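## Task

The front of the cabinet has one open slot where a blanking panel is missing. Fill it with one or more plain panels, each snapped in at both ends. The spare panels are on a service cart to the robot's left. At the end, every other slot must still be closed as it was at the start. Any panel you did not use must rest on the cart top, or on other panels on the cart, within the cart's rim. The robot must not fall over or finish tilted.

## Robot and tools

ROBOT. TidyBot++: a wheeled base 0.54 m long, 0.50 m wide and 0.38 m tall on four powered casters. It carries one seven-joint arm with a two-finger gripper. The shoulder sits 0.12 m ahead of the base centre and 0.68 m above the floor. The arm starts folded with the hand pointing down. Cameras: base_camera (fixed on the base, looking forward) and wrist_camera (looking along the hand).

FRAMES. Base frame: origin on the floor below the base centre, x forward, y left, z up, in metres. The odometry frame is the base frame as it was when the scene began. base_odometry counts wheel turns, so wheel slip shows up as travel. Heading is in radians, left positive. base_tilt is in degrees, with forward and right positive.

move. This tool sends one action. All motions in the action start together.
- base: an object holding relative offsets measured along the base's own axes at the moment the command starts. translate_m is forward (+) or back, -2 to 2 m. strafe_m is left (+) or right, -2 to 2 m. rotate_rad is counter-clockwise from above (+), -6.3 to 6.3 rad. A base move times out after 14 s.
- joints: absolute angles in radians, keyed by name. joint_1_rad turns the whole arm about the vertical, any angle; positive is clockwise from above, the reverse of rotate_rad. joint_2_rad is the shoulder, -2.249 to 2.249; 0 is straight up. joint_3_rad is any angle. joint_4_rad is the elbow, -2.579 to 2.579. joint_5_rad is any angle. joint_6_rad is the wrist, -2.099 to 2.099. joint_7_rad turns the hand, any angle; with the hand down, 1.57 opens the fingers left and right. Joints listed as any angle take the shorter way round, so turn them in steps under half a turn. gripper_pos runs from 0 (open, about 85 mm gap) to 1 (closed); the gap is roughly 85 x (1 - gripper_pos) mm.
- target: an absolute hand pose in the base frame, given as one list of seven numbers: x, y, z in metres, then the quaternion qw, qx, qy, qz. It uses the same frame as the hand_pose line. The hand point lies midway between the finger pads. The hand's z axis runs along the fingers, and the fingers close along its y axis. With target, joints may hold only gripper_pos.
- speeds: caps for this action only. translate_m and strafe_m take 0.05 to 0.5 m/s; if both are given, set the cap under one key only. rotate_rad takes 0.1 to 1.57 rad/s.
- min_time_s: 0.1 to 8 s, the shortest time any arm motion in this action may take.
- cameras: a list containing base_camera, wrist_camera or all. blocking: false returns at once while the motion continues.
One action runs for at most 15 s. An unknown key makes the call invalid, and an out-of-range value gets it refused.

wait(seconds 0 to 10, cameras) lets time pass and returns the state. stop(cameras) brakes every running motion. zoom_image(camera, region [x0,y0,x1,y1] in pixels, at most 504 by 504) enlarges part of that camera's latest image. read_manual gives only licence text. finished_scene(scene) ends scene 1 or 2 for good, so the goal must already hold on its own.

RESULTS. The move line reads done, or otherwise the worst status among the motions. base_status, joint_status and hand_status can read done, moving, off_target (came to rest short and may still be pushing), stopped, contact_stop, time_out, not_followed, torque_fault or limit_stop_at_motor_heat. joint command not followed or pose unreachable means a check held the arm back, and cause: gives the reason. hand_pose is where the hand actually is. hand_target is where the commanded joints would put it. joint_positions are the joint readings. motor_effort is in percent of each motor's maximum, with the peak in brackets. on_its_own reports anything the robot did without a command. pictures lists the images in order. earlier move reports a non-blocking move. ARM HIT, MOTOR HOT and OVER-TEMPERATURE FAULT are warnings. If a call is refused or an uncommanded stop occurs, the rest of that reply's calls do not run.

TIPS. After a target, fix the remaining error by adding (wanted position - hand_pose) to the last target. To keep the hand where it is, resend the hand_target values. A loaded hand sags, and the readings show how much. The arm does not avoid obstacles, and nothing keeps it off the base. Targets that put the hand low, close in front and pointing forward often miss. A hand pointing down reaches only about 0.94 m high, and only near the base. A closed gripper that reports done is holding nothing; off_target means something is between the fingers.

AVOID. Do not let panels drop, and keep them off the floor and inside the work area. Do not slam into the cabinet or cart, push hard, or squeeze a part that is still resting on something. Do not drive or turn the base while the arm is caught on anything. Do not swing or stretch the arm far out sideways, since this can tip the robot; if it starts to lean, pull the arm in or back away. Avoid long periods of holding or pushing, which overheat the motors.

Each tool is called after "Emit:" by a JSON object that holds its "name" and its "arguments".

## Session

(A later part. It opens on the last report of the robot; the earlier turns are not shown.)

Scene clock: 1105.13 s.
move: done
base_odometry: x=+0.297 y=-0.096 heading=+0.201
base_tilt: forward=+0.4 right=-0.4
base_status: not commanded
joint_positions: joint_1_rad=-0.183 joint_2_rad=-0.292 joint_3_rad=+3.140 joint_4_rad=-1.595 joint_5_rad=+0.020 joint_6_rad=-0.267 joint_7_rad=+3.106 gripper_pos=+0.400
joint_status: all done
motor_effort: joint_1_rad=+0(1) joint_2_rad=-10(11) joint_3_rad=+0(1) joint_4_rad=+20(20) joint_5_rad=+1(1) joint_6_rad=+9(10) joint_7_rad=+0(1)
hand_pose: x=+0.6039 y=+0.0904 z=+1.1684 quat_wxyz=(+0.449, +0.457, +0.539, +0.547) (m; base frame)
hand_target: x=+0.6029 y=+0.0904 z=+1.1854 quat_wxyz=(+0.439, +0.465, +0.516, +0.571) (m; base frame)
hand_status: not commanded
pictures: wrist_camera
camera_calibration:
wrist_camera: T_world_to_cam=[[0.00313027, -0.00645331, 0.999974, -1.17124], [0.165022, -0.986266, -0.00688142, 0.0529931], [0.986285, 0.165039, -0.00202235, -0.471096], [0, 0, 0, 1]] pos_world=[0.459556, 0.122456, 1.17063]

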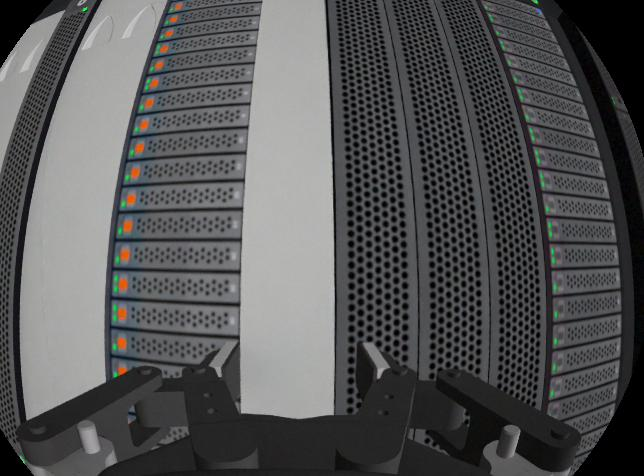

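Emit:
{"name": "zoom_image", "arguments": {"camera": "wrist_camera", "region": [90, 230, 250, 390]}}

Emit:
{"name": "zoom_image", "arguments": {"camera": "wrist_camera", "region": [320, 230, 480, 390]}}

Emit:
{"name": "zoom_image", "arguments": {"camera": "wrist_camera", "region": [190, 320, 290, 420]}}

Emit:
{"name": "zoom_image", "arguments": {"camera": "wrist_camera", "region": [310, 320, 410, 420]}}

Scaled by 3.150.

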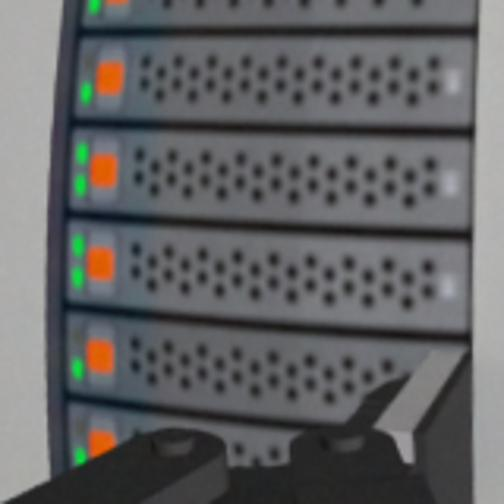

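Scaled by 3.150.

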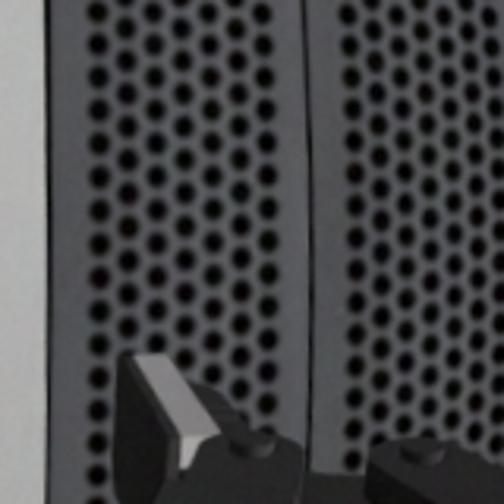

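Scaled by 5.040.

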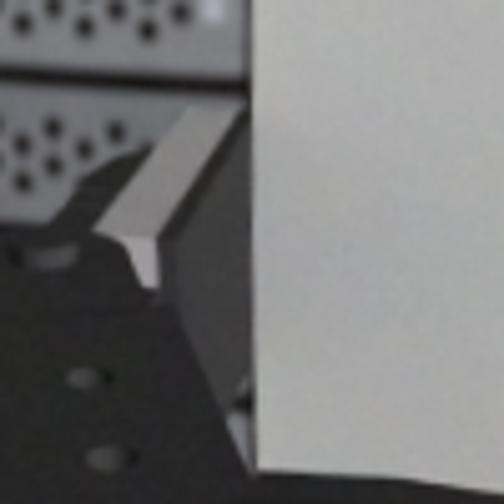

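Scaled by 5.040.

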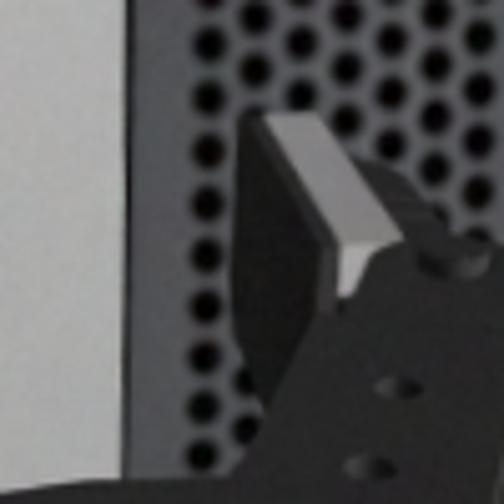

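Emit:
{"name": "move", "arguments": {"joints": {"gripper_pos": 0.33}, "cameras": ["wrist_camera"]}}

Emit:
{"name": "zoom_image", "arguments": {"camera": "wrist_camera", "region": [190, 320, 290, 420]}}

Emit:
{"name": "zoom_image", "arguments": {"camera": "wrist_camera", "region": [230, 0, 370, 120]}}

Scene clock: 1247.53 s.
move: done
base_odometry: x=+0.297 y=-0.096 heading=+0.201
base_tilt: forward=+0.3 right=-0.5
base_status: not commanded
joint_positions: joint_1_rad=-0.183 joint_2_rad=-0.292 joint_3_rad=+3.140 joint_4_rad=-1.595 joint_5_rad=+0.020 joint_6_rad=-0.267 joint_7_rad=+3.106 gripper_pos=+0.330
joint_status: all done
motor_effort: joint_1_rad=+0(1) joint_2_rad=-10(11) joint_3_rad=+1(1) joint_4_rad=+20(20) joint_5_rad=+1(2) joint_6_rad=+9(10) joint_7_rad=+0(1)
hand_pose: x=+0.6039 y=+0.0904 z=+1.1684 quat_wxyz=(+0.449, +0.457, +0.539, +0.547) (m; base frame)
hand_target: x=+0.6029 y=+0.0904 z=+1.1854 quat_wxyz=(+0.439, +0.465, +0.516, +0.571) (m; base frame)
hand_status: not commanded
pictures: wrist_camera
camera_calibration:
wrist_camera: T_world_to_cam=[[0.00313027, -0.00645331, 0.999974, -1.17124], [0.165022, -0.986266, -0.00688142, 0.0529931], [0.986285, 0.165039, -0.00202235, -0.471096], [0, 0, 0, 1]] pos_world=[0.459556, 0.122456, 1.17063]

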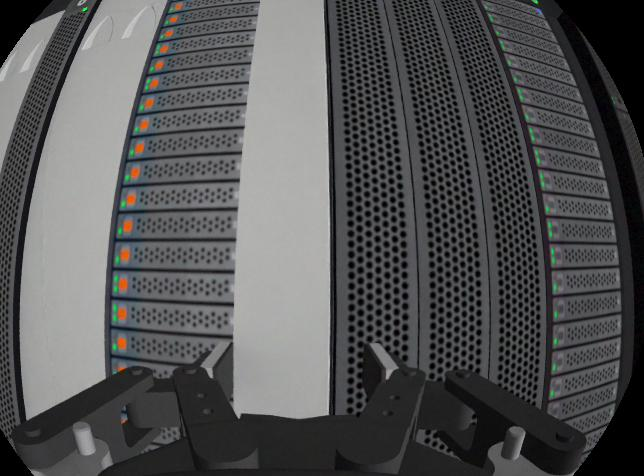

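Scaled by 5.040.

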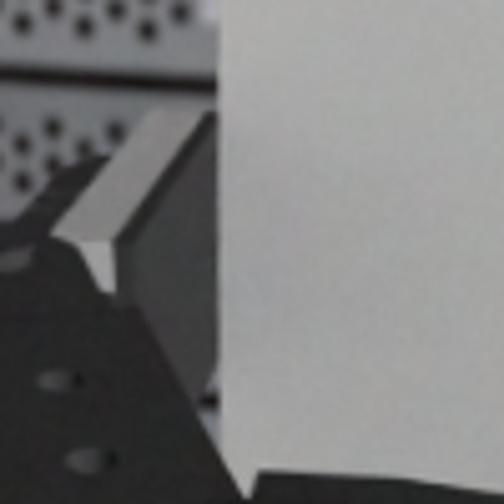

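Scaled by 3.600.

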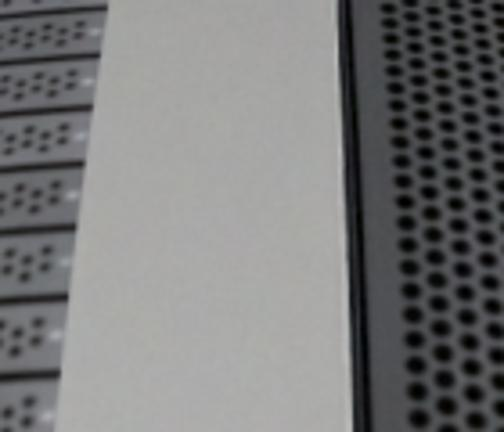

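Emit:
{"name": "zoom_image", "arguments": {"camera": "wrist_camera", "region": [310, 60, 350, 100]}}

Emit:
{"name": "zoom_image", "arguments": {"camera": "wrist_camera", "region": [315, 200, 355, 240]}}

Emit:
{"name": "zoom_image", "arguments": {"camera": "wrist_camera", "region": [310, 370, 350, 410]}}

Scaled by 12.600.

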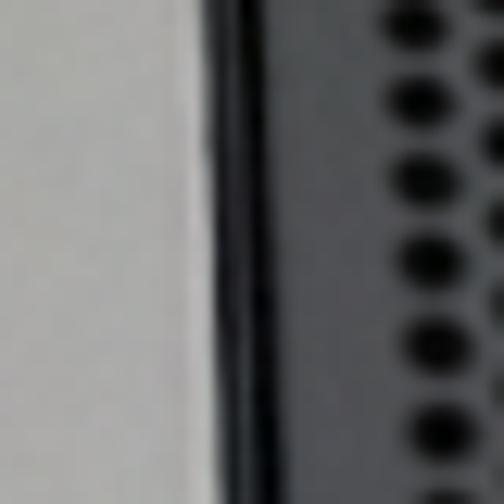

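Scaled by 12.600.

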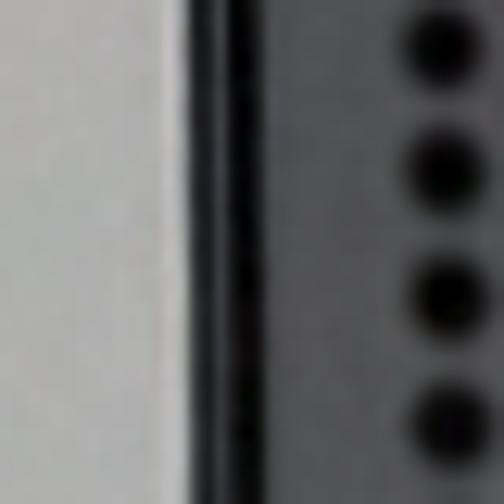

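Scaled by 12.600.

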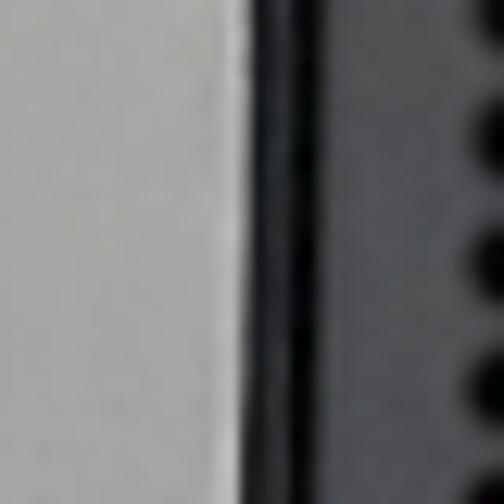

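Emit:
{"name": "move", "arguments": {"joints": {"gripper_pos": 0.78}}}

Emit:
{"name": "move", "arguments": {"base": {"translate_m": -0.29, "strafe_m": -0.17}, "speeds": {"translate_m": 0.2}, "cameras": ["wrist_camera"]}}

Scene clock: 1291.80 s.
move: off_target
base_odometry: x=+0.297 y=-0.096 heading=+0.201
base_tilt: forward=+0.3 right=-0.5
base_status: not commanded
joint_positions: joint_1_rad=-0.183 joint_2_rad=-0.288 joint_3_rad=+3.140 joint_4_rad=-1.595 joint_5_rad=+0.020 joint_6_rad=-0.268 joint_7_rad=+3.106 gripper_pos=+0.565
joint_status: gripper_pos off_target (ended at +0.565, target +0.780)
motor_effort: joint_1_rad=+2(2) joint_2_rad=-11(13) joint_3_rad=+1(1) joint_4_rad=+23(32) joint_5_rad=+0(1) joint_6_rad=+13(22) joint_7_rad=-1(2)
hand_pose: x=+0.6059 y=+0.0907 z=+1.1657 quat_wxyz=(+0.448, +0.459, +0.540, +0.545) (m; base frame)
hand_target: x=+0.6029 y=+0.0904 z=+1.1854 quat_wxyz=(+0.439, +0.465, +0.516, +0.571) (m; base frame)
hand_status: not commanded
pictures: none

Scene clock: 1294.20 s.
move: done
base_odometry: x=+0.047 y=-0.320 heading=+0.201
base_tilt: forward=+0.3 right=-0.5
base_status: done
joint_positions: joint_1_rad=-0.183 joint_2_rad=-0.291 joint_3_rad=+3.140 joint_4_rad=-1.592 joint_5_rad=+0.020 joint_6_rad=-0.268 joint_7_rad=+3.106 gripper_pos=+0.565
joint_status: not commanded
motor_effort: joint_1_rad=+1(1) joint_2_rad=-10(14) joint_3_rad=+0(2) joint_4_rad=+21(23) joint_5_rad=+0(1) joint_6_rad=+10(13) joint_7_rad=-1(2)
hand_pose: x=+0.6044 y=+0.0905 z=+1.1687 quat_wxyz=(+0.449, +0.457, +0.539, +0.546) (m; base frame)
hand_target: x=+0.6029 y=+0.0904 z=+1.1854 quat_wxyz=(+0.439, +0.465, +0.516, +0.571) (m; base frame)
hand_status: not commanded
pictures: wrist_camera
camera_calibration:
wrist_camera: T_world_to_cam=[[0.00372161, -0.00635628, 0.999973, -1.17183], [0.16492, -0.986283, -0.00688304, 0.0530621], [0.9863, 0.164941, -0.00262229, -0.470898], [0, 0, 0, 1]] pos_world=[0.460057, 0.122556, 1.17093]

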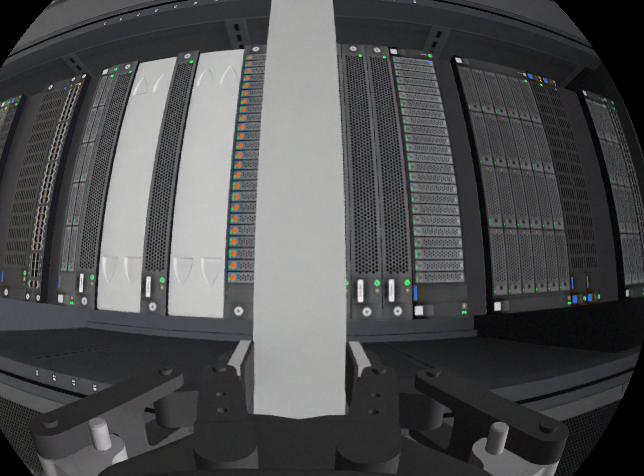

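Emit:
{"name": "move", "arguments": {"base": {"rotate_rad": 1.371}, "speeds": {"rotate_rad": 0.7}}}

Emit:
{"name": "move", "arguments": {"base": {"strafe_m": -0.304}, "speeds": {"strafe_m": 0.25}, "joints": {"joint_1_rad": -0.271, "joint_2_rad": 0.345, "joint_3_rad": 3.14, "joint_4_rad": -0.6, "joint_5_rad": 0.0, "joint_6_rad": -1.98, "joint_7_rad": 1.507}, "min_time_s": 4}}

Emit:
{"name": "move", "arguments": {"base": {"translate_m": 0.6}, "speeds": {"translate_m": 0.25}, "cameras": ["wrist_camera"]}}

Scene clock: 1311.27 s.
move: done
base_odometry: x=+0.047 y=-0.320 heading=+1.572
base_tilt: forward=+0.3 right=-0.5
base_status: done
joint_positions: joint_1_rad=-0.183 joint_2_rad=-0.291 joint_3_rad=+3.140 joint_4_rad=-1.592 joint_5_rad=+0.020 joint_6_rad=-0.268 joint_7_rad=+3.106 gripper_pos=+0.565
joint_status: not commanded
motor_effort: joint_1_rad=+1(2) joint_2_rad=-11(11) joint_3_rad=+0(2) joint_4_rad=+20(21) joint_5_rad=+0(2) joint_6_rad=+10(10) joint_7_rad=-1(2)
hand_pose: x=+0.6044 y=+0.0904 z=+1.1687 quat_wxyz=(+0.449, +0.457, +0.539, +0.546) (m; base frame)
hand_target: x=+0.6029 y=+0.0904 z=+1.1854 quat_wxyz=(+0.439, +0.465, +0.516, +0.571) (m; base frame)
hand_status: not commanded
pictures: none

Scene clock: 1315.93 s.
move: done
base_odometry: x=+0.351 y=-0.320 heading=+1.573
base_tilt: forward=+0.3 right=-0.5
base_status: done
joint_positions: joint_1_rad=-0.246 joint_2_rad=+0.322 joint_3_rad=+3.140 joint_4_rad=-0.623 joint_5_rad=+0.020 joint_6_rad=-1.903 joint_7_rad=+1.556 gripper_pos=+0.565
joint_status: all done
motor_effort: joint_1_rad=+0(2) joint_2_rad=-25(26) joint_3_rad=+0(3) joint_4_rad=+14(21) joint_5_rad=+1(2) joint_6_rad=+3(11) joint_7_rad=+0(2)
hand_pose: x=+0.5834 y=+0.1123 z=+0.9674 quat_wxyz=(-0.010, +0.983, +0.110, +0.146) (m; base frame)
hand_target: x=+0.5655 y=+0.1260 z=+0.9579 quat_wxyz=(-0.018, +0.989, +0.104, +0.107) (m; base frame)
hand_status: not commanded
pictures: none

Scene clock: 1319.23 s.
move: done
base_odometry: x=+0.349 y=+0.280 heading=+1.573
base_tilt: forward=+0.4 right=-0.5
base_status: done
joint_positions: joint_1_rad=-0.250 joint_2_rad=+0.332 joint_3_rad=+3.140 joint_4_rad=-0.622 joint_5_rad=+0.020 joint_6_rad=-1.909 joint_7_rad=+1.555 gripper_pos=+0.565
joint_status: not commanded
motor_effort: joint_1_rad=+0(2) joint_2_rad=-25(28) joint_3_rad=+0(1) joint_4_rad=+14(15) joint_5_rad=+1(2) joint_6_rad=+2(4) joint_7_rad=+0(2)
hand_pose: x=+0.5845 y=+0.1144 z=+0.9621 quat_wxyz=(-0.010, +0.984, +0.111, +0.139) (m; base frame)
hand_target: x=+0.5655 y=+0.1260 z=+0.9579 quat_wxyz=(-0.018, +0.989, +0.104, +0.107) (m; base frame)
hand_status: not commanded
pictures: wrist_camera
camera_calibration:
wrist_camera: T_world_to_cam=[[0.231075, -0.972874, 0.0109577, -0.0358344], [-0.938213, -0.225796, -0.262246, 0.882064], [0.257606, 0.0503177, -0.964939, 0.909086], [0, 0, 0, 1]] pos_world=[0.601658, 0.118561, 1.10892]

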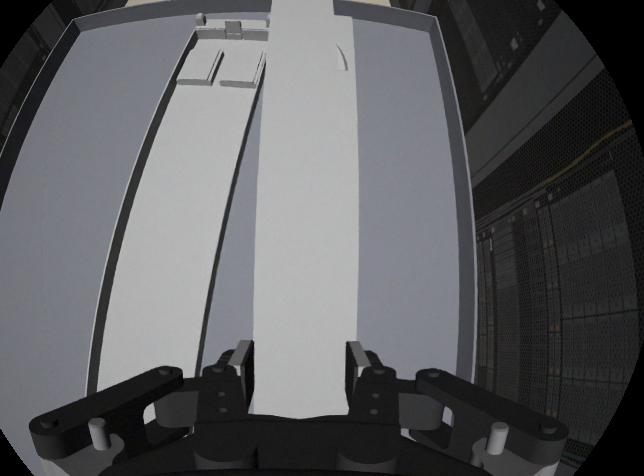

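Emit:
{"name": "move", "arguments": {"base": {"rotate_rad": -0.047}, "speeds": {"rotate_rad": 0.2}}}

Emit:
{"name": "move", "arguments": {"base": {"strafe_m": 0.011}, "speeds": {"strafe_m": 0.05}, "cameras": ["wrist_camera"]}}

Scene clock: 1339.23 s.
move: done
base_odometry: x=+0.349 y=+0.280 heading=+1.526
base_tilt: forward=+0.3 right=-0.5
base_status: done
joint_positions: joint_1_rad=-0.259 joint_2_rad=+0.332 joint_3_rad=+3.140 joint_4_rad=-0.622 joint_5_rad=+0.020 joint_6_rad=-1.909 joint_7_rad=+1.554 gripper_pos=+0.565
joint_status: not commanded
motor_effort: joint_1_rad=+0(4) joint_2_rad=-25(26) joint_3_rad=+0(2) joint_4_rad=+14(14) joint_5_rad=+2(2) joint_6_rad=+2(3) joint_7_rad=-1(1)
hand_pose: x=+0.5835 y=+0.1186 z=+0.9621 quat_wxyz=(-0.010, +0.984, +0.115, +0.139) (m; base frame)
hand_target: x=+0.5655 y=+0.1260 z=+0.9579 quat_wxyz=(-0.018, +0.989, +0.104, +0.107) (m; base frame)
hand_status: not commanded
pictures: none

Scene clock: 1339.93 s.
move: done
base_odometry: x=+0.338 y=+0.281 heading=+1.526
base_tilt: forward=+0.4 right=-0.5
base_status: done
joint_positions: joint_1_rad=-0.261 joint_2_rad=+0.333 joint_3_rad=+3.140 joint_4_rad=-0.621 joint_5_rad=+0.020 joint_6_rad=-1.909 joint_7_rad=+1.554 gripper_pos=+0.565
joint_status: not commanded
motor_effort: joint_1_rad=+0(2) joint_2_rad=-25(26) joint_3_rad=+0(1) joint_4_rad=+14(14) joint_5_rad=+1(2) joint_6_rad=+3(3) joint_7_rad=+0(1)
hand_pose: x=+0.5831 y=+0.1199 z=+0.9621 quat_wxyz=(-0.011, +0.983, +0.117, +0.139) (m; base frame)
hand_target: x=+0.5655 y=+0.1260 z=+0.9579 quat_wxyz=(-0.018, +0.989, +0.104, +0.107) (m; base frame)
hand_status: not commanded
pictures: wrist_camera
camera_calibration:
wrist_camera: T_world_to_cam=[[0.24202, -0.970212, 0.010728, -0.0365805], [-0.935634, -0.236293, -0.26221, 0.881669], [0.256934, 0.0534224, -0.964951, 0.909214], [0, 0, 0, 1]] pos_world=[0.600165, 0.124269, 1.10892]

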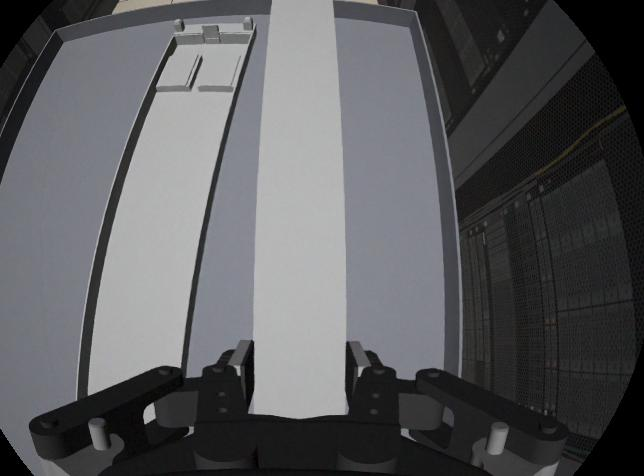

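Emit:
{"name": "move", "arguments": {"joints": {"joint_1_rad": -0.271, "joint_2_rad": 0.31, "joint_3_rad": 3.14, "joint_4_rad": -0.749, "joint_5_rad": 0.0, "joint_6_rad": -1.81, "joint_7_rad": 1.507}, "min_time_s": 2.5}}

Emit:
{"name": "move", "arguments": {"joints": {"gripper_pos": 0.45}, "cameras": ["wrist_camera"]}}

Scene clock: 1348.47 s.
move: done
base_odometry: x=+0.338 y=+0.281 heading=+1.526
base_tilt: forward=+0.4 right=-0.4
base_status: not commanded
joint_positions: joint_1_rad=-0.261 joint_2_rad=+0.324 joint_3_rad=+3.140 joint_4_rad=-0.715 joint_5_rad=+0.020 joint_6_rad=-1.884 joint_7_rad=+1.554 gripper_pos=+0.565
joint_status: all done
motor_effort: joint_1_rad=+0(2) joint_2_rad=-24(26) joint_3_rad=+0(1) joint_4_rad=+13(15) joint_5_rad=+2(3) joint_6_rad=+1(3) joint_7_rad=-1(2)
hand_pose: x=+0.5763 y=+0.1181 z=+0.9359 quat_wxyz=(-0.006, +0.987, +0.118, +0.109) (m; base frame)
hand_target: x=+0.5870 y=+0.1321 z=+0.9367 quat_wxyz=(-0.023, +0.985, +0.103, +0.134) (m; base frame)
hand_status: not commanded
pictures: none

Scene clock: 1349.20 s.
move: done
base_odometry: x=+0.338 y=+0.281 heading=+1.526
base_tilt: forward=+0.4 right=-0.5
base_status: not commanded
joint_positions: joint_1_rad=-0.261 joint_2_rad=+0.324 joint_3_rad=+3.140 joint_4_rad=-0.717 joint_5_rad=+0.020 joint_6_rad=-1.884 joint_7_rad=+1.554 gripper_pos=+0.450
joint_status: all done
motor_effort: joint_1_rad=+0(1) joint_2_rad=-24(25) joint_3_rad=+0(1) joint_4_rad=+14(14) joint_5_rad=+1(2) joint_6_rad=+2(2) joint_7_rad=-1(1)
hand_pose: x=+0.5761 y=+0.1180 z=+0.9353 quat_wxyz=(-0.006, +0.987, +0.118, +0.108) (m; base frame)
hand_target: x=+0.5870 y=+0.1321 z=+0.9367 quat_wxyz=(-0.023, +0.985, +0.103, +0.134) (m; base frame)
hand_status: not commanded
pictures: wrist_camera
camera_calibration:
wrist_camera: T_world_to_cam=[[0.243139, -0.969917, 0.0120259, -0.0383389], [-0.949617, -0.240541, -0.200916, 0.818867], [0.197765, 0.0374305, -0.979535, 0.934828], [0, 0, 0, 1]] pos_world=[0.602056, 0.124795, 1.08068]

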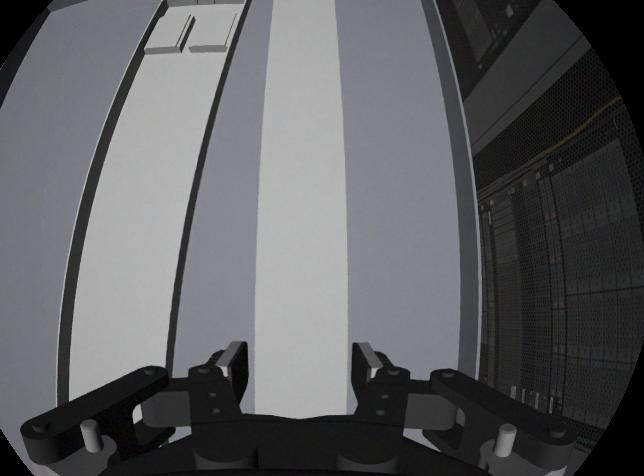

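Emit:
{"name": "move", "arguments": {"joints": {"gripper_pos": 0.0}}}

Emit:
{"name": "move", "arguments": {"joints": {"joint_1_rad": -0.271, "joint_2_rad": 0.476, "joint_3_rad": 3.14, "joint_4_rad": -0.372, "joint_5_rad": 0.0, "joint_6_rad": -2.025, "joint_7_rad": 1.507}, "min_time_s": 3}}

Emit:
{"name": "move", "arguments": {"base": {"translate_m": 0.03, "strafe_m": 0.0075}, "speeds": {"translate_m": 0.05}, "cameras": ["all"]}}

Scene clock: 1369.73 s.
move: done
base_odometry: x=+0.338 y=+0.281 heading=+1.526
base_tilt: forward=+0.3 right=-0.5
base_status: not commanded
joint_positions: joint_1_rad=-0.261 joint_2_rad=+0.324 joint_3_rad=+3.140 joint_4_rad=-0.717 joint_5_rad=+0.020 joint_6_rad=-1.884 joint_7_rad=+1.554 gripper_pos=+0.000
joint_status: all done
motor_effort: joint_1_rad=+1(2) joint_2_rad=-24(24) joint_3_rad=+0(0) joint_4_rad=+14(14) joint_5_rad=+1(2) joint_6_rad=+2(2) joint_7_rad=+0(1)
hand_pose: x=+0.5761 y=+0.1180 z=+0.9353 quat_wxyz=(-0.006, +0.987, +0.118, +0.108) (m; base frame)
hand_target: x=+0.5870 y=+0.1321 z=+0.9367 quat_wxyz=(-0.023, +0.985, +0.103, +0.134) (m; base frame)
hand_status: not commanded
pictures: none

Scene clock: 1373.03 s.
move: done
base_odometry: x=+0.338 y=+0.281 heading=+1.526
base_tilt: forward=+0.3 right=-0.4
base_status: not commanded
joint_positions: joint_1_rad=-0.261 joint_2_rad=+0.442 joint_3_rad=+3.140 joint_4_rad=-0.391 joint_5_rad=+0.020 joint_6_rad=-1.947 joint_7_rad=+1.554 gripper_pos=+0.000
joint_status: all done
motor_effort: joint_1_rad=+0(2) joint_2_rad=-27(28) joint_3_rad=+0(1) joint_4_rad=+13(14) joint_5_rad=+1(3) joint_6_rad=+3(4) joint_7_rad=+0(2)
hand_pose: x=+0.6252 y=+0.1313 z=+0.9824 quat_wxyz=(-0.017, +0.977, +0.115, +0.179) (m; base frame)
hand_target: x=+0.6110 y=+0.1386 z=+0.9636 quat_wxyz=(-0.023, +0.986, +0.103, +0.132) (m; base frame)
hand_status: not commanded
pictures: none

Scene clock: 1374.10 s.
move: done
base_odometry: x=+0.332 y=+0.311 heading=+1.526
base_tilt: forward=+0.3 right=-0.5
base_status: done
joint_positions: joint_1_rad=-0.261 joint_2_rad=+0.448 joint_3_rad=+3.140 joint_4_rad=-0.390 joint_5_rad=+0.020 joint_6_rad=-1.950 joint_7_rad=+1.554 gripper_pos=+0.000
joint_status: not commanded
motor_effort: joint_1_rad=+1(2) joint_2_rad=-27(29) joint_3_rad=+0(1) joint_4_rad=+13(13) joint_5_rad=+1(2) joint_6_rad=+3(3) joint_7_rad=+0(1)
hand_pose: x=+0.6261 y=+0.1315 z=+0.9794 quat_wxyz=(-0.016, +0.978, +0.115, +0.176) (m; base frame)
hand_target: x=+0.6110 y=+0.1386 z=+0.9636 quat_wxyz=(-0.023, +0.986, +0.103, +0.132) (m; base frame)
hand_status: not commanded
pictures: base_camera, wrist_camera
camera_calibration:
wrist_camera: T_world_to_cam=[[0.240493, -0.970613, 0.00861311, -0.0328738], [-0.91412, -0.229461, -0.334265, 0.985355], [0.326418, 0.0725148, -0.94244, 0.846112], [0, 0, 0, 1]] pos_world=[0.632452, 0.132837, 1.12706]

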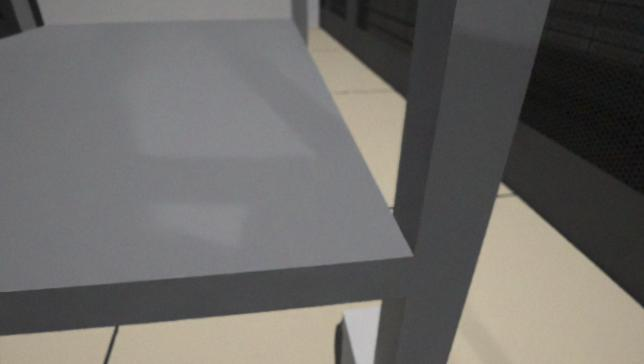

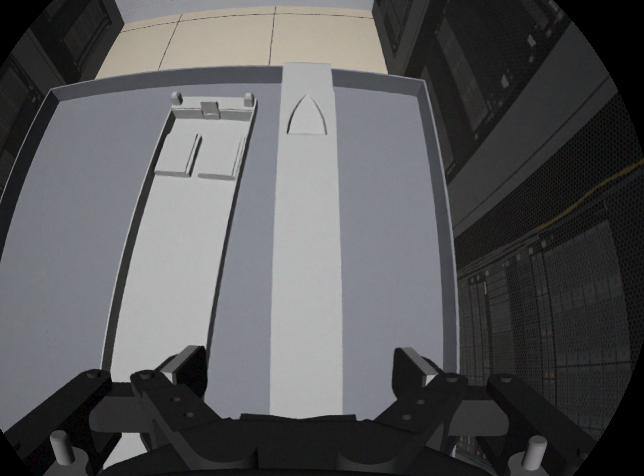

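Emit:
{"name": "zoom_image", "arguments": {"camera": "wrist_camera", "region": [260, 50, 360, 150]}}

Emit:
{"name": "zoom_image", "arguments": {"camera": "wrist_camera", "region": [250, 250, 370, 420]}}

Emit:
{"name": "zoom_image", "arguments": {"camera": "wrist_camera", "region": [100, 60, 270, 230]}}

Scaled by 5.040.

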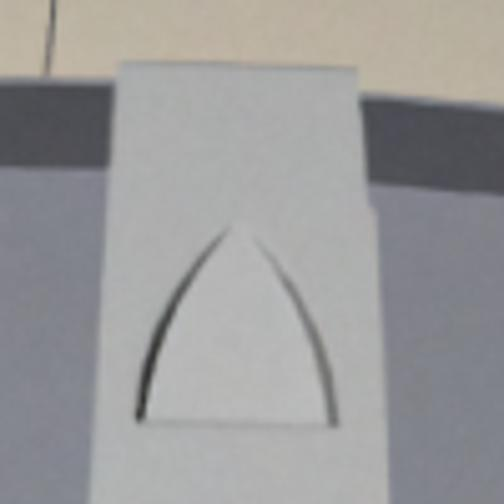

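Scaled by 2.965.

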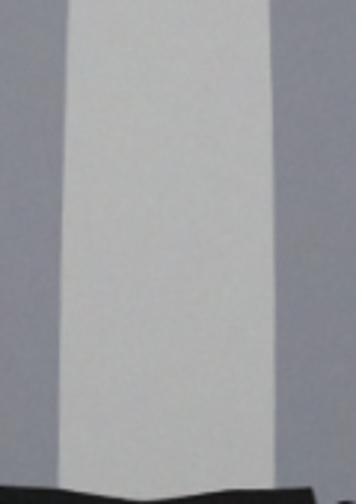

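Scaled by 2.965.

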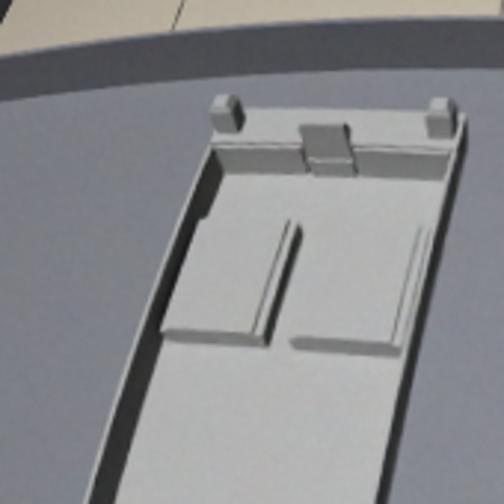

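Emit:
{"name": "move", "arguments": {"base": {"strafe_m": -0.0045}, "speeds": {"strafe_m": 0.05}, "joints": {"joint_1_rad": -0.271, "joint_2_rad": 0.353, "joint_3_rad": 3.14, "joint_4_rad": -0.715, "joint_5_rad": 0.0, "joint_6_rad": -1.67, "joint_7_rad": 1.507}, "min_time_s": 3, "cameras": ["wrist_camera"]}}

Scene clock: 1417.73 s.
move: done
base_odometry: x=+0.337 y=+0.311 heading=+1.526
base_tilt: forward=+0.3 right=-0.5
base_status: done
joint_positions: joint_1_rad=-0.262 joint_2_rad=+0.370 joint_3_rad=+3.140 joint_4_rad=-0.683 joint_5_rad=+0.020 joint_6_rad=-1.747 joint_7_rad=+1.554 gripper_pos=+0.000
joint_status: all done
motor_effort: joint_1_rad=+0(3) joint_2_rad=-26(28) joint_3_rad=+0(1) joint_4_rad=+14(15) joint_5_rad=+1(3) joint_6_rad=+3(4) joint_7_rad=+0(2)
hand_pose: x=+0.6316 y=+0.1332 z=+0.9362 quat_wxyz=(-0.015, +0.978, +0.118, +0.169) (m; base frame)
hand_target: x=+0.6418 y=+0.1473 z=+0.9418 quat_wxyz=(-0.034, +0.974, +0.102, +0.198) (m; base frame)
hand_status: not commanded
pictures: wrist_camera
camera_calibration:
wrist_camera: T_world_to_cam=[[0.244797, -0.96951, 0.0112024, -0.0374363], [-0.91709, -0.235281, -0.321854, 0.967409], [0.314676, 0.0685154, -0.946723, 0.815417], [0, 0, 0, 1]] pos_world=[0.639773, 0.135449, 1.08376]

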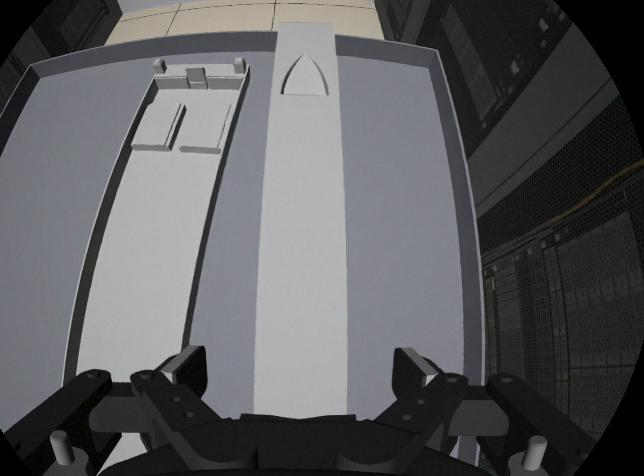

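Emit:
{"name": "move", "arguments": {"joints": {"joint_1_rad": -0.271, "joint_2_rad": 0.353, "joint_3_rad": 3.14, "joint_4_rad": -0.6515, "joint_5_rad": 0.0, "joint_6_rad": -1.67, "joint_7_rad": 1.507}, "min_time_s": 1}}

Emit:
{"name": "move", "arguments": {"joints": {"gripper_pos": 0.64}, "cameras": ["wrist_camera"]}}

Emit:
{"name": "zoom_image", "arguments": {"camera": "wrist_camera", "region": [230, 320, 370, 430]}}

Scene clock: 1423.20 s.
move: done
base_odometry: x=+0.337 y=+0.311 heading=+1.526
base_tilt: forward=+0.4 right=-0.4
base_status: not commanded
joint_positions: joint_1_rad=-0.262 joint_2_rad=+0.369 joint_3_rad=+3.140 joint_4_rad=-0.669 joint_5_rad=+0.020 joint_6_rad=-1.746 joint_7_rad=+1.554 gripper_pos=+0.000
joint_status: all done
motor_effort: joint_1_rad=+0(2) joint_2_rad=-26(27) joint_3_rad=+0(1) joint_4_rad=+14(15) joint_5_rad=+1(2) joint_6_rad=+3(4) joint_7_rad=+0(1)
hand_pose: x=+0.6334 y=+0.1337 z=+0.9424 quat_wxyz=(-0.016, +0.977, +0.118, +0.177) (m; base frame)
hand_target: x=+0.6493 y=+0.1494 z=+0.9673 quat_wxyz=(-0.039, +0.968, +0.101, +0.228) (m; base frame)
hand_status: not commanded
pictures: none

Scene clock: 1424.10 s.
move: off_target
base_odometry: x=+0.337 y=+0.311 heading=+1.526
base_tilt: forward=+0.4 right=-0.5
base_status: not commanded
joint_positions: joint_1_rad=-0.262 joint_2_rad=+0.367 joint_3_rad=+3.140 joint_4_rad=-0.669 joint_5_rad=+0.020 joint_6_rad=-1.745 joint_7_rad=+1.554 gripper_pos=+0.589
joint_status: gripper_pos off_target (ended at +0.589, target +0.640)
motor_effort: joint_1_rad=+1(2) joint_2_rad=-27(27) joint_3_rad=+0(0) joint_4_rad=+15(15) joint_5_rad=+2(2) joint_6_rad=+3(3) joint_7_rad=+0(1)
hand_pose: x=+0.6331 y=+0.1336 z=+0.9436 quat_wxyz=(-0.016, +0.977, +0.118, +0.179) (m; base frame)
hand_target: x=+0.6493 y=+0.1494 z=+0.9673 quat_wxyz=(-0.039, +0.968, +0.101, +0.228) (m; base frame)
hand_status: not commanded
pictures: wrist_camera
camera_calibration:
wrist_camera: T_world_to_cam=[[0.244565, -0.969572, 0.0108789, -0.0370815], [-0.910845, -0.23357, -0.340303, 0.984461], [0.332489, 0.0733172, -0.940253, 0.803985], [0, 0, 0, 1]] pos_world=[0.638444, 0.135041, 1.09137]

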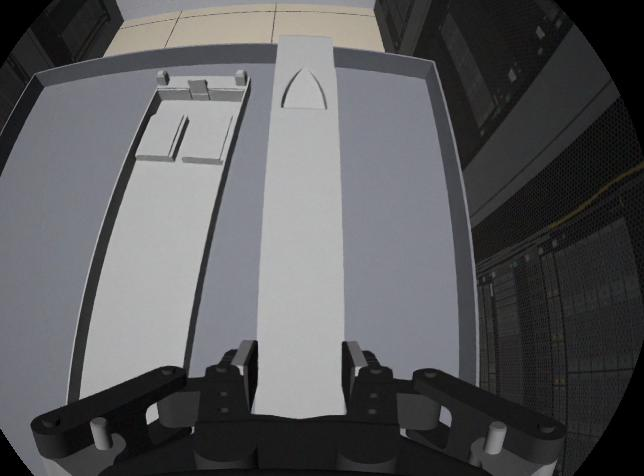

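Scaled by 3.600.

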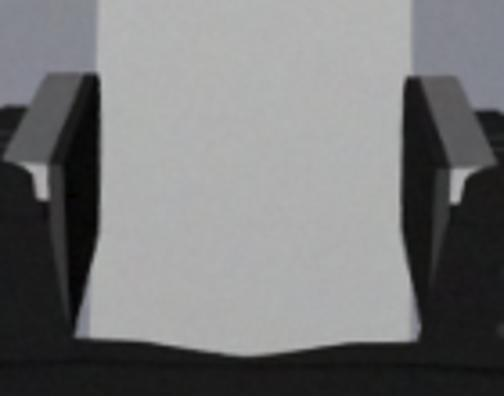

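Emit:
{"name": "move", "arguments": {"joints": {"gripper_pos": 0.4}}}

Emit:
{"name": "move", "arguments": {"joints": {"joint_1_rad": -0.271, "joint_2_rad": 0.353, "joint_3_rad": 3.14, "joint_4_rad": -0.709, "joint_5_rad": 0.0, "joint_6_rad": -1.67, "joint_7_rad": 1.507}, "min_time_s": 1}}

Emit:
{"name": "move", "arguments": {"joints": {"gripper_pos": 0.64}, "cameras": ["wrist_camera"]}}

Emit:
{"name": "zoom_image", "arguments": {"camera": "wrist_camera", "region": [230, 320, 370, 430]}}

Scene clock: 1430.77 s.
move: done
base_odometry: x=+0.337 y=+0.311 heading=+1.526
base_tilt: forward=+0.4 right=-0.4
base_status: not commanded
joint_positions: joint_1_rad=-0.262 joint_2_rad=+0.367 joint_3_rad=+3.140 joint_4_rad=-0.668 joint_5_rad=+0.020 joint_6_rad=-1.745 joint_7_rad=+1.554 gripper_pos=+0.400
joint_status: all done
motor_effort: joint_1_rad=+0(1) joint_2_rad=-26(27) joint_3_rad=+0(1) joint_4_rad=+15(15) joint_5_rad=+1(2) joint_6_rad=+2(4) joint_7_rad=+0(2)
hand_pose: x=+0.6333 y=+0.1337 z=+0.9440 quat_wxyz=(-0.016, +0.977, +0.118, +0.179) (m; base frame)
hand_target: x=+0.6493 y=+0.1494 z=+0.9673 quat_wxyz=(-0.039, +0.968, +0.101, +0.228) (m; base frame)
hand_status: not commanded
pictures: none

Scene clock: 1432.07 s.
move: done
base_odometry: x=+0.337 y=+0.311 heading=+1.526
base_tilt: forward=+0.3 right=-0.5
base_status: not commanded
joint_positions: joint_1_rad=-0.262 joint_2_rad=+0.367 joint_3_rad=+3.140 joint_4_rad=-0.679 joint_5_rad=+0.020 joint_6_rad=-1.745 joint_7_rad=+1.554 gripper_pos=+0.400
joint_status: all done
motor_effort: joint_1_rad=+0(2) joint_2_rad=-26(28) joint_3_rad=+0(1) joint_4_rad=+15(15) joint_5_rad=+1(2) joint_6_rad=+3(4) joint_7_rad=+0(1)
hand_pose: x=+0.6319 y=+0.1333 z=+0.9400 quat_wxyz=(-0.015, +0.977, +0.118, +0.174) (m; base frame)
hand_target: x=+0.6426 y=+0.1476 z=+0.9442 quat_wxyz=(-0.034, +0.974, +0.102, +0.200) (m; base frame)
hand_status: not commanded
pictures: none

Scene clock: 1432.73 s.
move: off_target
base_odometry: x=+0.337 y=+0.311 heading=+1.526
base_tilt: forward=+0.3 right=-0.4
base_status: not commanded
joint_positions: joint_1_rad=-0.262 joint_2_rad=+0.364 joint_3_rad=+3.140 joint_4_rad=-0.680 joint_5_rad=+0.020 joint_6_rad=-1.744 joint_7_rad=+1.554 gripper_pos=+0.575
joint_status: gripper_pos off_target (ended at +0.575, target +0.640)
motor_effort: joint_1_rad=+1(1) joint_2_rad=-26(27) joint_3_rad=+0(1) joint_4_rad=+14(15) joint_5_rad=+1(2) joint_6_rad=+3(4) joint_7_rad=-1(1)
hand_pose: x=+0.6314 y=+0.1332 z=+0.9409 quat_wxyz=(-0.016, +0.977, +0.118, +0.175) (m; base frame)
hand_target: x=+0.6426 y=+0.1476 z=+0.9442 quat_wxyz=(-0.034, +0.974, +0.102, +0.200) (m; base frame)
hand_status: not commanded
pictures: wrist_camera
camera_calibration:
wrist_camera: T_world_to_cam=[[0.244707, -0.969535, 0.010963, -0.0371881], [-0.913165, -0.234251, -0.333552, 0.977169], [0.325958, 0.0716114, -0.942668, 0.808577], [0, 0, 0, 1]] pos_world=[0.637854, 0.134944, 1.08856]

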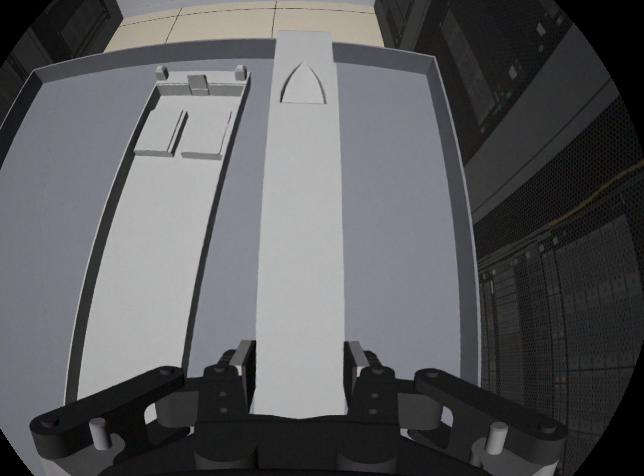

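Scaled by 3.600.

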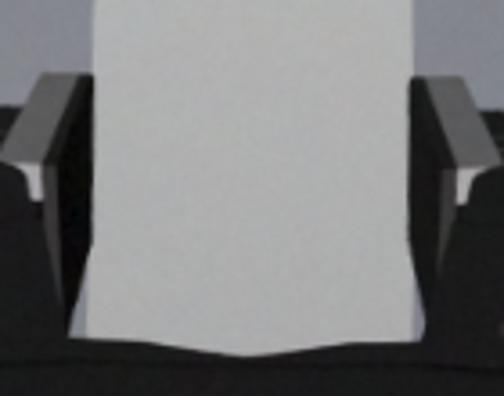

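Emit:
{"name": "move", "arguments": {"joints": {"gripper_pos": 0.8}}}

Emit:
{"name": "move", "arguments": {"joints": {"joint_1_rad": -0.271, "joint_2_rad": 0.43, "joint_3_rad": 3.14, "joint_4_rad": -0.48, "joint_5_rad": 0.0, "joint_6_rad": -1.86, "joint_7_rad": 1.507}, "min_time_s": 3, "cameras": ["wrist_camera"]}}

Emit:
{"name": "zoom_image", "arguments": {"camera": "wrist_camera", "region": [230, 320, 370, 430]}}

Scene clock: 1438.00 s.
move: off_target
base_odometry: x=+0.337 y=+0.311 heading=+1.526
base_tilt: forward=+0.4 right=-0.5
base_status: not commanded
joint_positions: joint_1_rad=-0.262 joint_2_rad=+0.364 joint_3_rad=+3.140 joint_4_rad=-0.680 joint_5_rad=+0.020 joint_6_rad=-1.744 joint_7_rad=+1.554 gripper_pos=+0.575
joint_status: gripper_pos off_target (ended at +0.575, target +0.800)
motor_effort: joint_1_rad=+1(1) joint_2_rad=-26(27) joint_3_rad=+0(0) joint_4_rad=+14(15) joint_5_rad=+1(2) joint_6_rad=+3(3) joint_7_rad=-1(1)
hand_pose: x=+0.6314 y=+0.1332 z=+0.9409 quat_wxyz=(-0.016, +0.977, +0.118, +0.175) (m; base frame)
hand_target: x=+0.6426 y=+0.1476 z=+0.9442 quat_wxyz=(-0.034, +0.974, +0.102, +0.200) (m; base frame)
hand_status: not commanded
pictures: none

Scene clock: 1441.30 s.
move: done
base_odometry: x=+0.337 y=+0.311 heading=+1.526
base_tilt: forward=+0.4 right=-0.5
base_status: not commanded
joint_positions: joint_1_rad=-0.262 joint_2_rad=+0.400 joint_3_rad=+3.140 joint_4_rad=-0.503 joint_5_rad=+0.020 joint_6_rad=-1.781 joint_7_rad=+1.554 gripper_pos=+0.575
joint_status: all done
motor_effort: joint_1_rad=+0(2) joint_2_rad=-27(28) joint_3_rad=+0(1) joint_4_rad=+14(16) joint_5_rad=+1(3) joint_6_rad=+4(5) joint_7_rad=+0(2)
hand_pose: x=+0.6494 y=+0.1381 z=+0.9847 quat_wxyz=(-0.023, +0.967, +0.116, +0.226) (m; base frame)
hand_target: x=+0.6355 y=+0.1455 z=+0.9672 quat_wxyz=(-0.031, +0.977, +0.102, +0.182) (m; base frame)
hand_status: not commanded
pictures: wrist_camera
camera_calibration:
wrist_camera: T_world_to_cam=[[0.24301, -0.969984, 0.00873082, -0.0340274], [-0.875147, -0.223115, -0.429346, 1.07739], [0.418407, 0.0966947, -0.903098, 0.741265], [0, 0, 0, 1]] pos_world=[0.640995, 0.1357, 1.13231]

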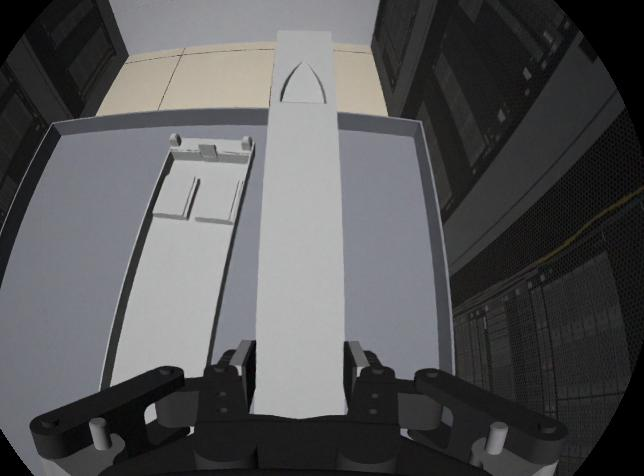

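Scaled by 3.600.

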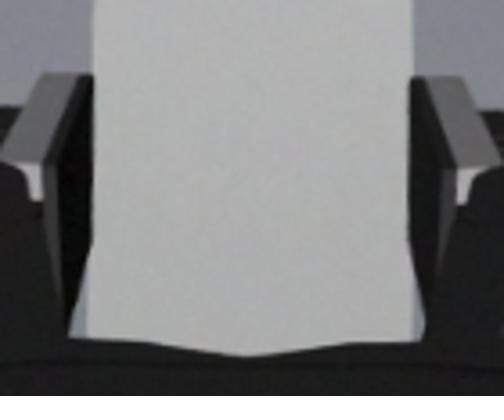

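Emit:
{"name": "move", "arguments": {"base": {"translate_m": -0.65}, "speeds": {"translate_m": 0.25}}}

Emit:
{"name": "move", "arguments": {"base": {"strafe_m": 0.3}, "speeds": {"strafe_m": 0.3}}}

Emit:
{"name": "move", "arguments": {"joints": {"joint_1_rad": -0.306, "joint_2_rad": -0.292, "joint_3_rad": 3.14, "joint_4_rad": -1.618, "joint_5_rad": 0.0, "joint_6_rad": -0.178, "joint_7_rad": 3.158}, "min_time_s": 4}}

Emit:
{"name": "move", "arguments": {"base": {"rotate_rad": -1.371}, "speeds": {"rotate_rad": 0.7}}}

Emit:
{"name": "move", "arguments": {"base": {"translate_m": 0.2, "strafe_m": 0.228}, "speeds": {"translate_m": 0.2}, "cameras": ["wrist_camera"]}}

Scene clock: 1465.23 s.
move: done
base_odometry: x=+0.308 y=-0.339 heading=+1.525
base_tilt: forward=+0.3 right=-0.5
base_status: done
joint_positions: joint_1_rad=-0.263 joint_2_rad=+0.415 joint_3_rad=+3.140 joint_4_rad=-0.501 joint_5_rad=+0.020 joint_6_rad=-1.786 joint_7_rad=+1.554 gripper_pos=+0.575
joint_status: not commanded
motor_effort: joint_1_rad=+0(2) joint_2_rad=-28(30) joint_3_rad=+0(1) joint_4_rad=+14(15) joint_5_rad=+1(2) joint_6_rad=+4(5) joint_7_rad=+0(1)
hand_pose: x=+0.6526 y=+0.1391 z=+0.9767 quat_wxyz=(-0.022, +0.969, +0.116, +0.217) (m; base frame)
hand_target: x=+0.6355 y=+0.1455 z=+0.9672 quat_wxyz=(-0.031, +0.977, +0.102, +0.182) (m; base frame)
hand_status: not commanded
pictures: none

Scene clock: 1467.23 s.
move: done
base_odometry: x=+0.008 y=-0.325 heading=+1.525
base_tilt: forward=+0.4 right=-0.4
base_status: done
joint_positions: joint_1_rad=-0.266 joint_2_rad=+0.415 joint_3_rad=+3.140 joint_4_rad=-0.500 joint_5_rad=+0.020 joint_6_rad=-1.786 joint_7_rad=+1.554 gripper_pos=+0.575
joint_status: not commanded
motor_effort: joint_1_rad=+0(3) joint_2_rad=-28(29) joint_3_rad=+0(1) joint_4_rad=+14(15) joint_5_rad=+1(2) joint_6_rad=+4(5) joint_7_rad=+0(1)
hand_pose: x=+0.6522 y=+0.1407 z=+0.9767 quat_wxyz=(-0.022, +0.969, +0.117, +0.217) (m; base frame)
hand_target: x=+0.6355 y=+0.1455 z=+0.9672 quat_wxyz=(-0.031, +0.977, +0.102, +0.182) (m; base frame)
hand_status: not commanded
pictures: none

Scene clock: 1471.87 s.
move: done
base_odometry: x=+0.008 y=-0.325 heading=+1.525
base_tilt: forward=+0.3 right=-0.5
base_status: not commanded
joint_positions: joint_1_rad=-0.281 joint_2_rad=-0.278 joint_3_rad=+3.140 joint_4_rad=-1.587 joint_5_rad=+0.020 joint_6_rad=-0.267 joint_7_rad=+3.109 gripper_pos=+0.575
joint_status: all done
motor_effort: joint_1_rad=+0(2) joint_2_rad=-11(29) joint_3_rad=+0(1) joint_4_rad=+20(21) joint_5_rad=+0(3) joint_6_rad=+10(11) joint_7_rad=-1(2)
hand_pose: x=+0.5988 y=+0.1388 z=+1.1664 quat_wxyz=(+0.422, +0.431, +0.563, +0.566) (m; base frame)
hand_target: x=+0.5898 y=+0.1512 z=+1.1817 quat_wxyz=(+0.436, +0.399, +0.555, +0.586) (m; base frame)
hand_status: not commanded
pictures: none

Scene clock: 1474.57 s.
move: done
base_odometry: x=+0.008 y=-0.325 heading=+0.154
base_tilt: forward=+0.3 right=-0.5
base_status: done
joint_positions: joint_1_rad=-0.290 joint_2_rad=-0.278 joint_3_rad=+3.140 joint_4_rad=-1.587 joint_5_rad=+0.020 joint_6_rad=-0.265 joint_7_rad=+3.110 gripper_pos=+0.575
joint_status: not commanded
motor_effort: joint_1_rad=+1(2) joint_2_rad=-11(12) joint_3_rad=+0(2) joint_4_rad=+20(21) joint_5_rad=+1(2) joint_6_rad=+10(10) joint_7_rad=+0(1)
hand_pose: x=+0.5975 y=+0.1430 z=+1.1669 quat_wxyz=(+0.420, +0.428, +0.564, +0.568) (m; base frame)
hand_target: x=+0.5898 y=+0.1512 z=+1.1817 quat_wxyz=(+0.436, +0.399, +0.555, +0.586) (m; base frame)
hand_status: not commanded
pictures: none

Scene clock: 1476.83 s.
move: done
base_odometry: x=+0.171 y=-0.069 heading=+0.154
base_tilt: forward=+0.4 right=-0.5
base_status: done
joint_positions: joint_1_rad=-0.290 joint_2_rad=-0.286 joint_3_rad=+3.140 joint_4_rad=-1.588 joint_5_rad=+0.020 joint_6_rad=-0.263 joint_7_rad=+3.111 gripper_pos=+0.575
joint_status: not commanded
motor_effort: joint_1_rad=+1(2) joint_2_rad=-10(13) joint_3_rad=+0(2) joint_4_rad=+20(21) joint_5_rad=+1(2) joint_6_rad=+9(10) joint_7_rad=-1(1)
hand_pose: x=+0.5941 y=+0.1421 z=+1.1706 quat_wxyz=(+0.422, +0.426, +0.562, +0.570) (m; base frame)
hand_target: x=+0.5898 y=+0.1512 z=+1.1817 quat_wxyz=(+0.436, +0.399, +0.555, +0.586) (m; base frame)
hand_status: not commanded
pictures: wrist_camera
camera_calibration:
wrist_camera: T_world_to_cam=[[-0.0013704, -0.00315767, 0.999994, -1.1709], [0.268873, -0.963172, -0.00267293, 0.0357542], [0.963175, 0.268867, 0.00216894, -0.475924], [0, 0, 0, 1]] pos_world=[0.44718, 0.158701, 1.17202]

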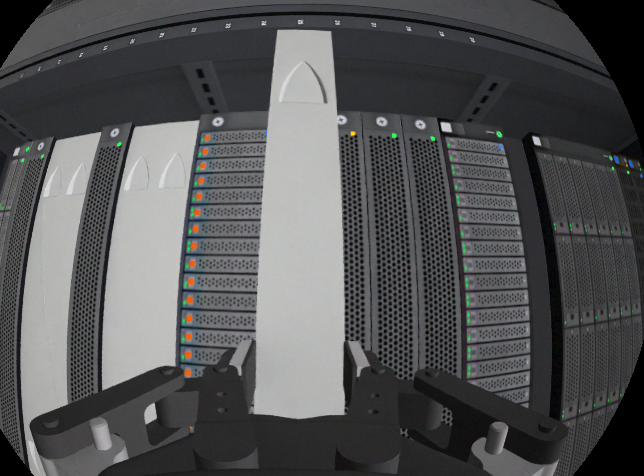

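Emit:
{"name": "zoom_image", "arguments": {"camera": "wrist_camera", "region": [160, 20, 300, 160]}}

Emit:
{"name": "zoom_image", "arguments": {"camera": "wrist_camera", "region": [300, 20, 440, 160]}}

Emit:
{"name": "zoom_image", "arguments": {"camera": "wrist_camera", "region": [130, 240, 270, 380]}}

Emit:
{"name": "zoom_image", "arguments": {"camera": "wrist_camera", "region": [330, 240, 470, 380]}}

Emit:
{"name": "zoom_image", "arguments": {"camera": "wrist_camera", "region": [90, 90, 230, 220]}}

Scaled by 3.600.

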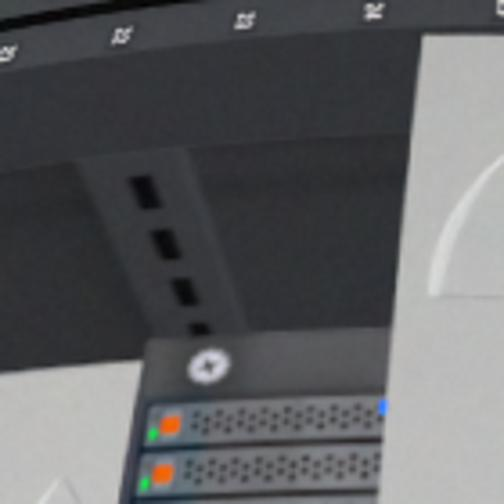

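Scaled by 3.600.

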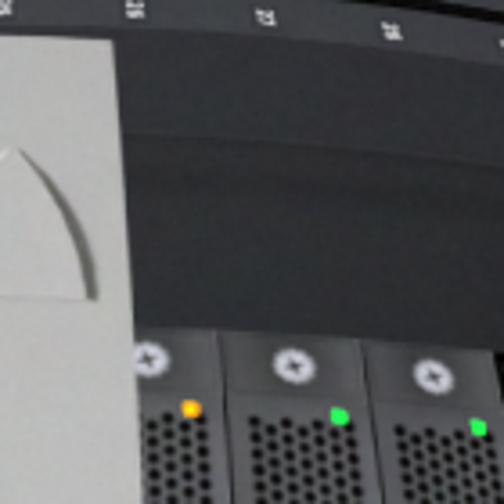

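Scaled by 3.600.

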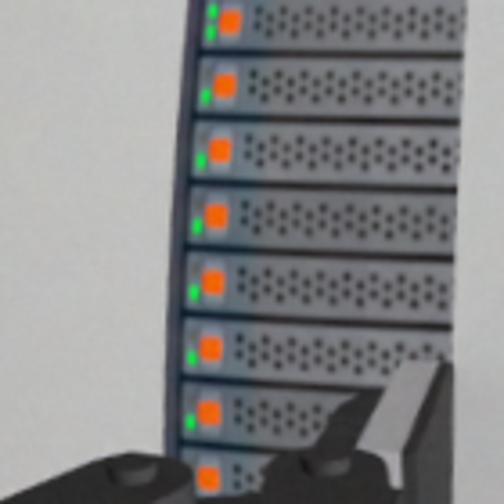

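Scaled by 3.600.

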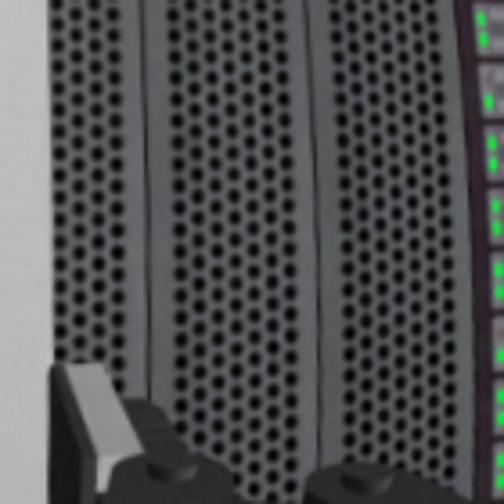

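Scaled by 3.600.

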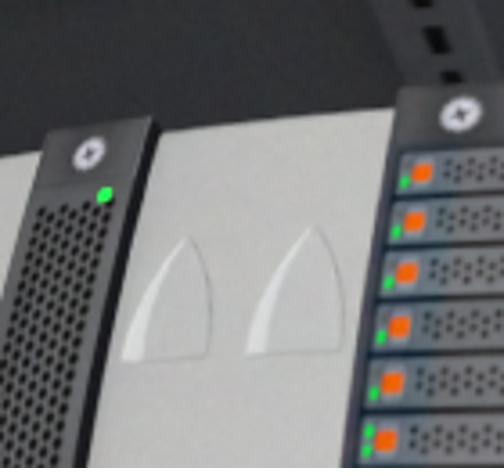

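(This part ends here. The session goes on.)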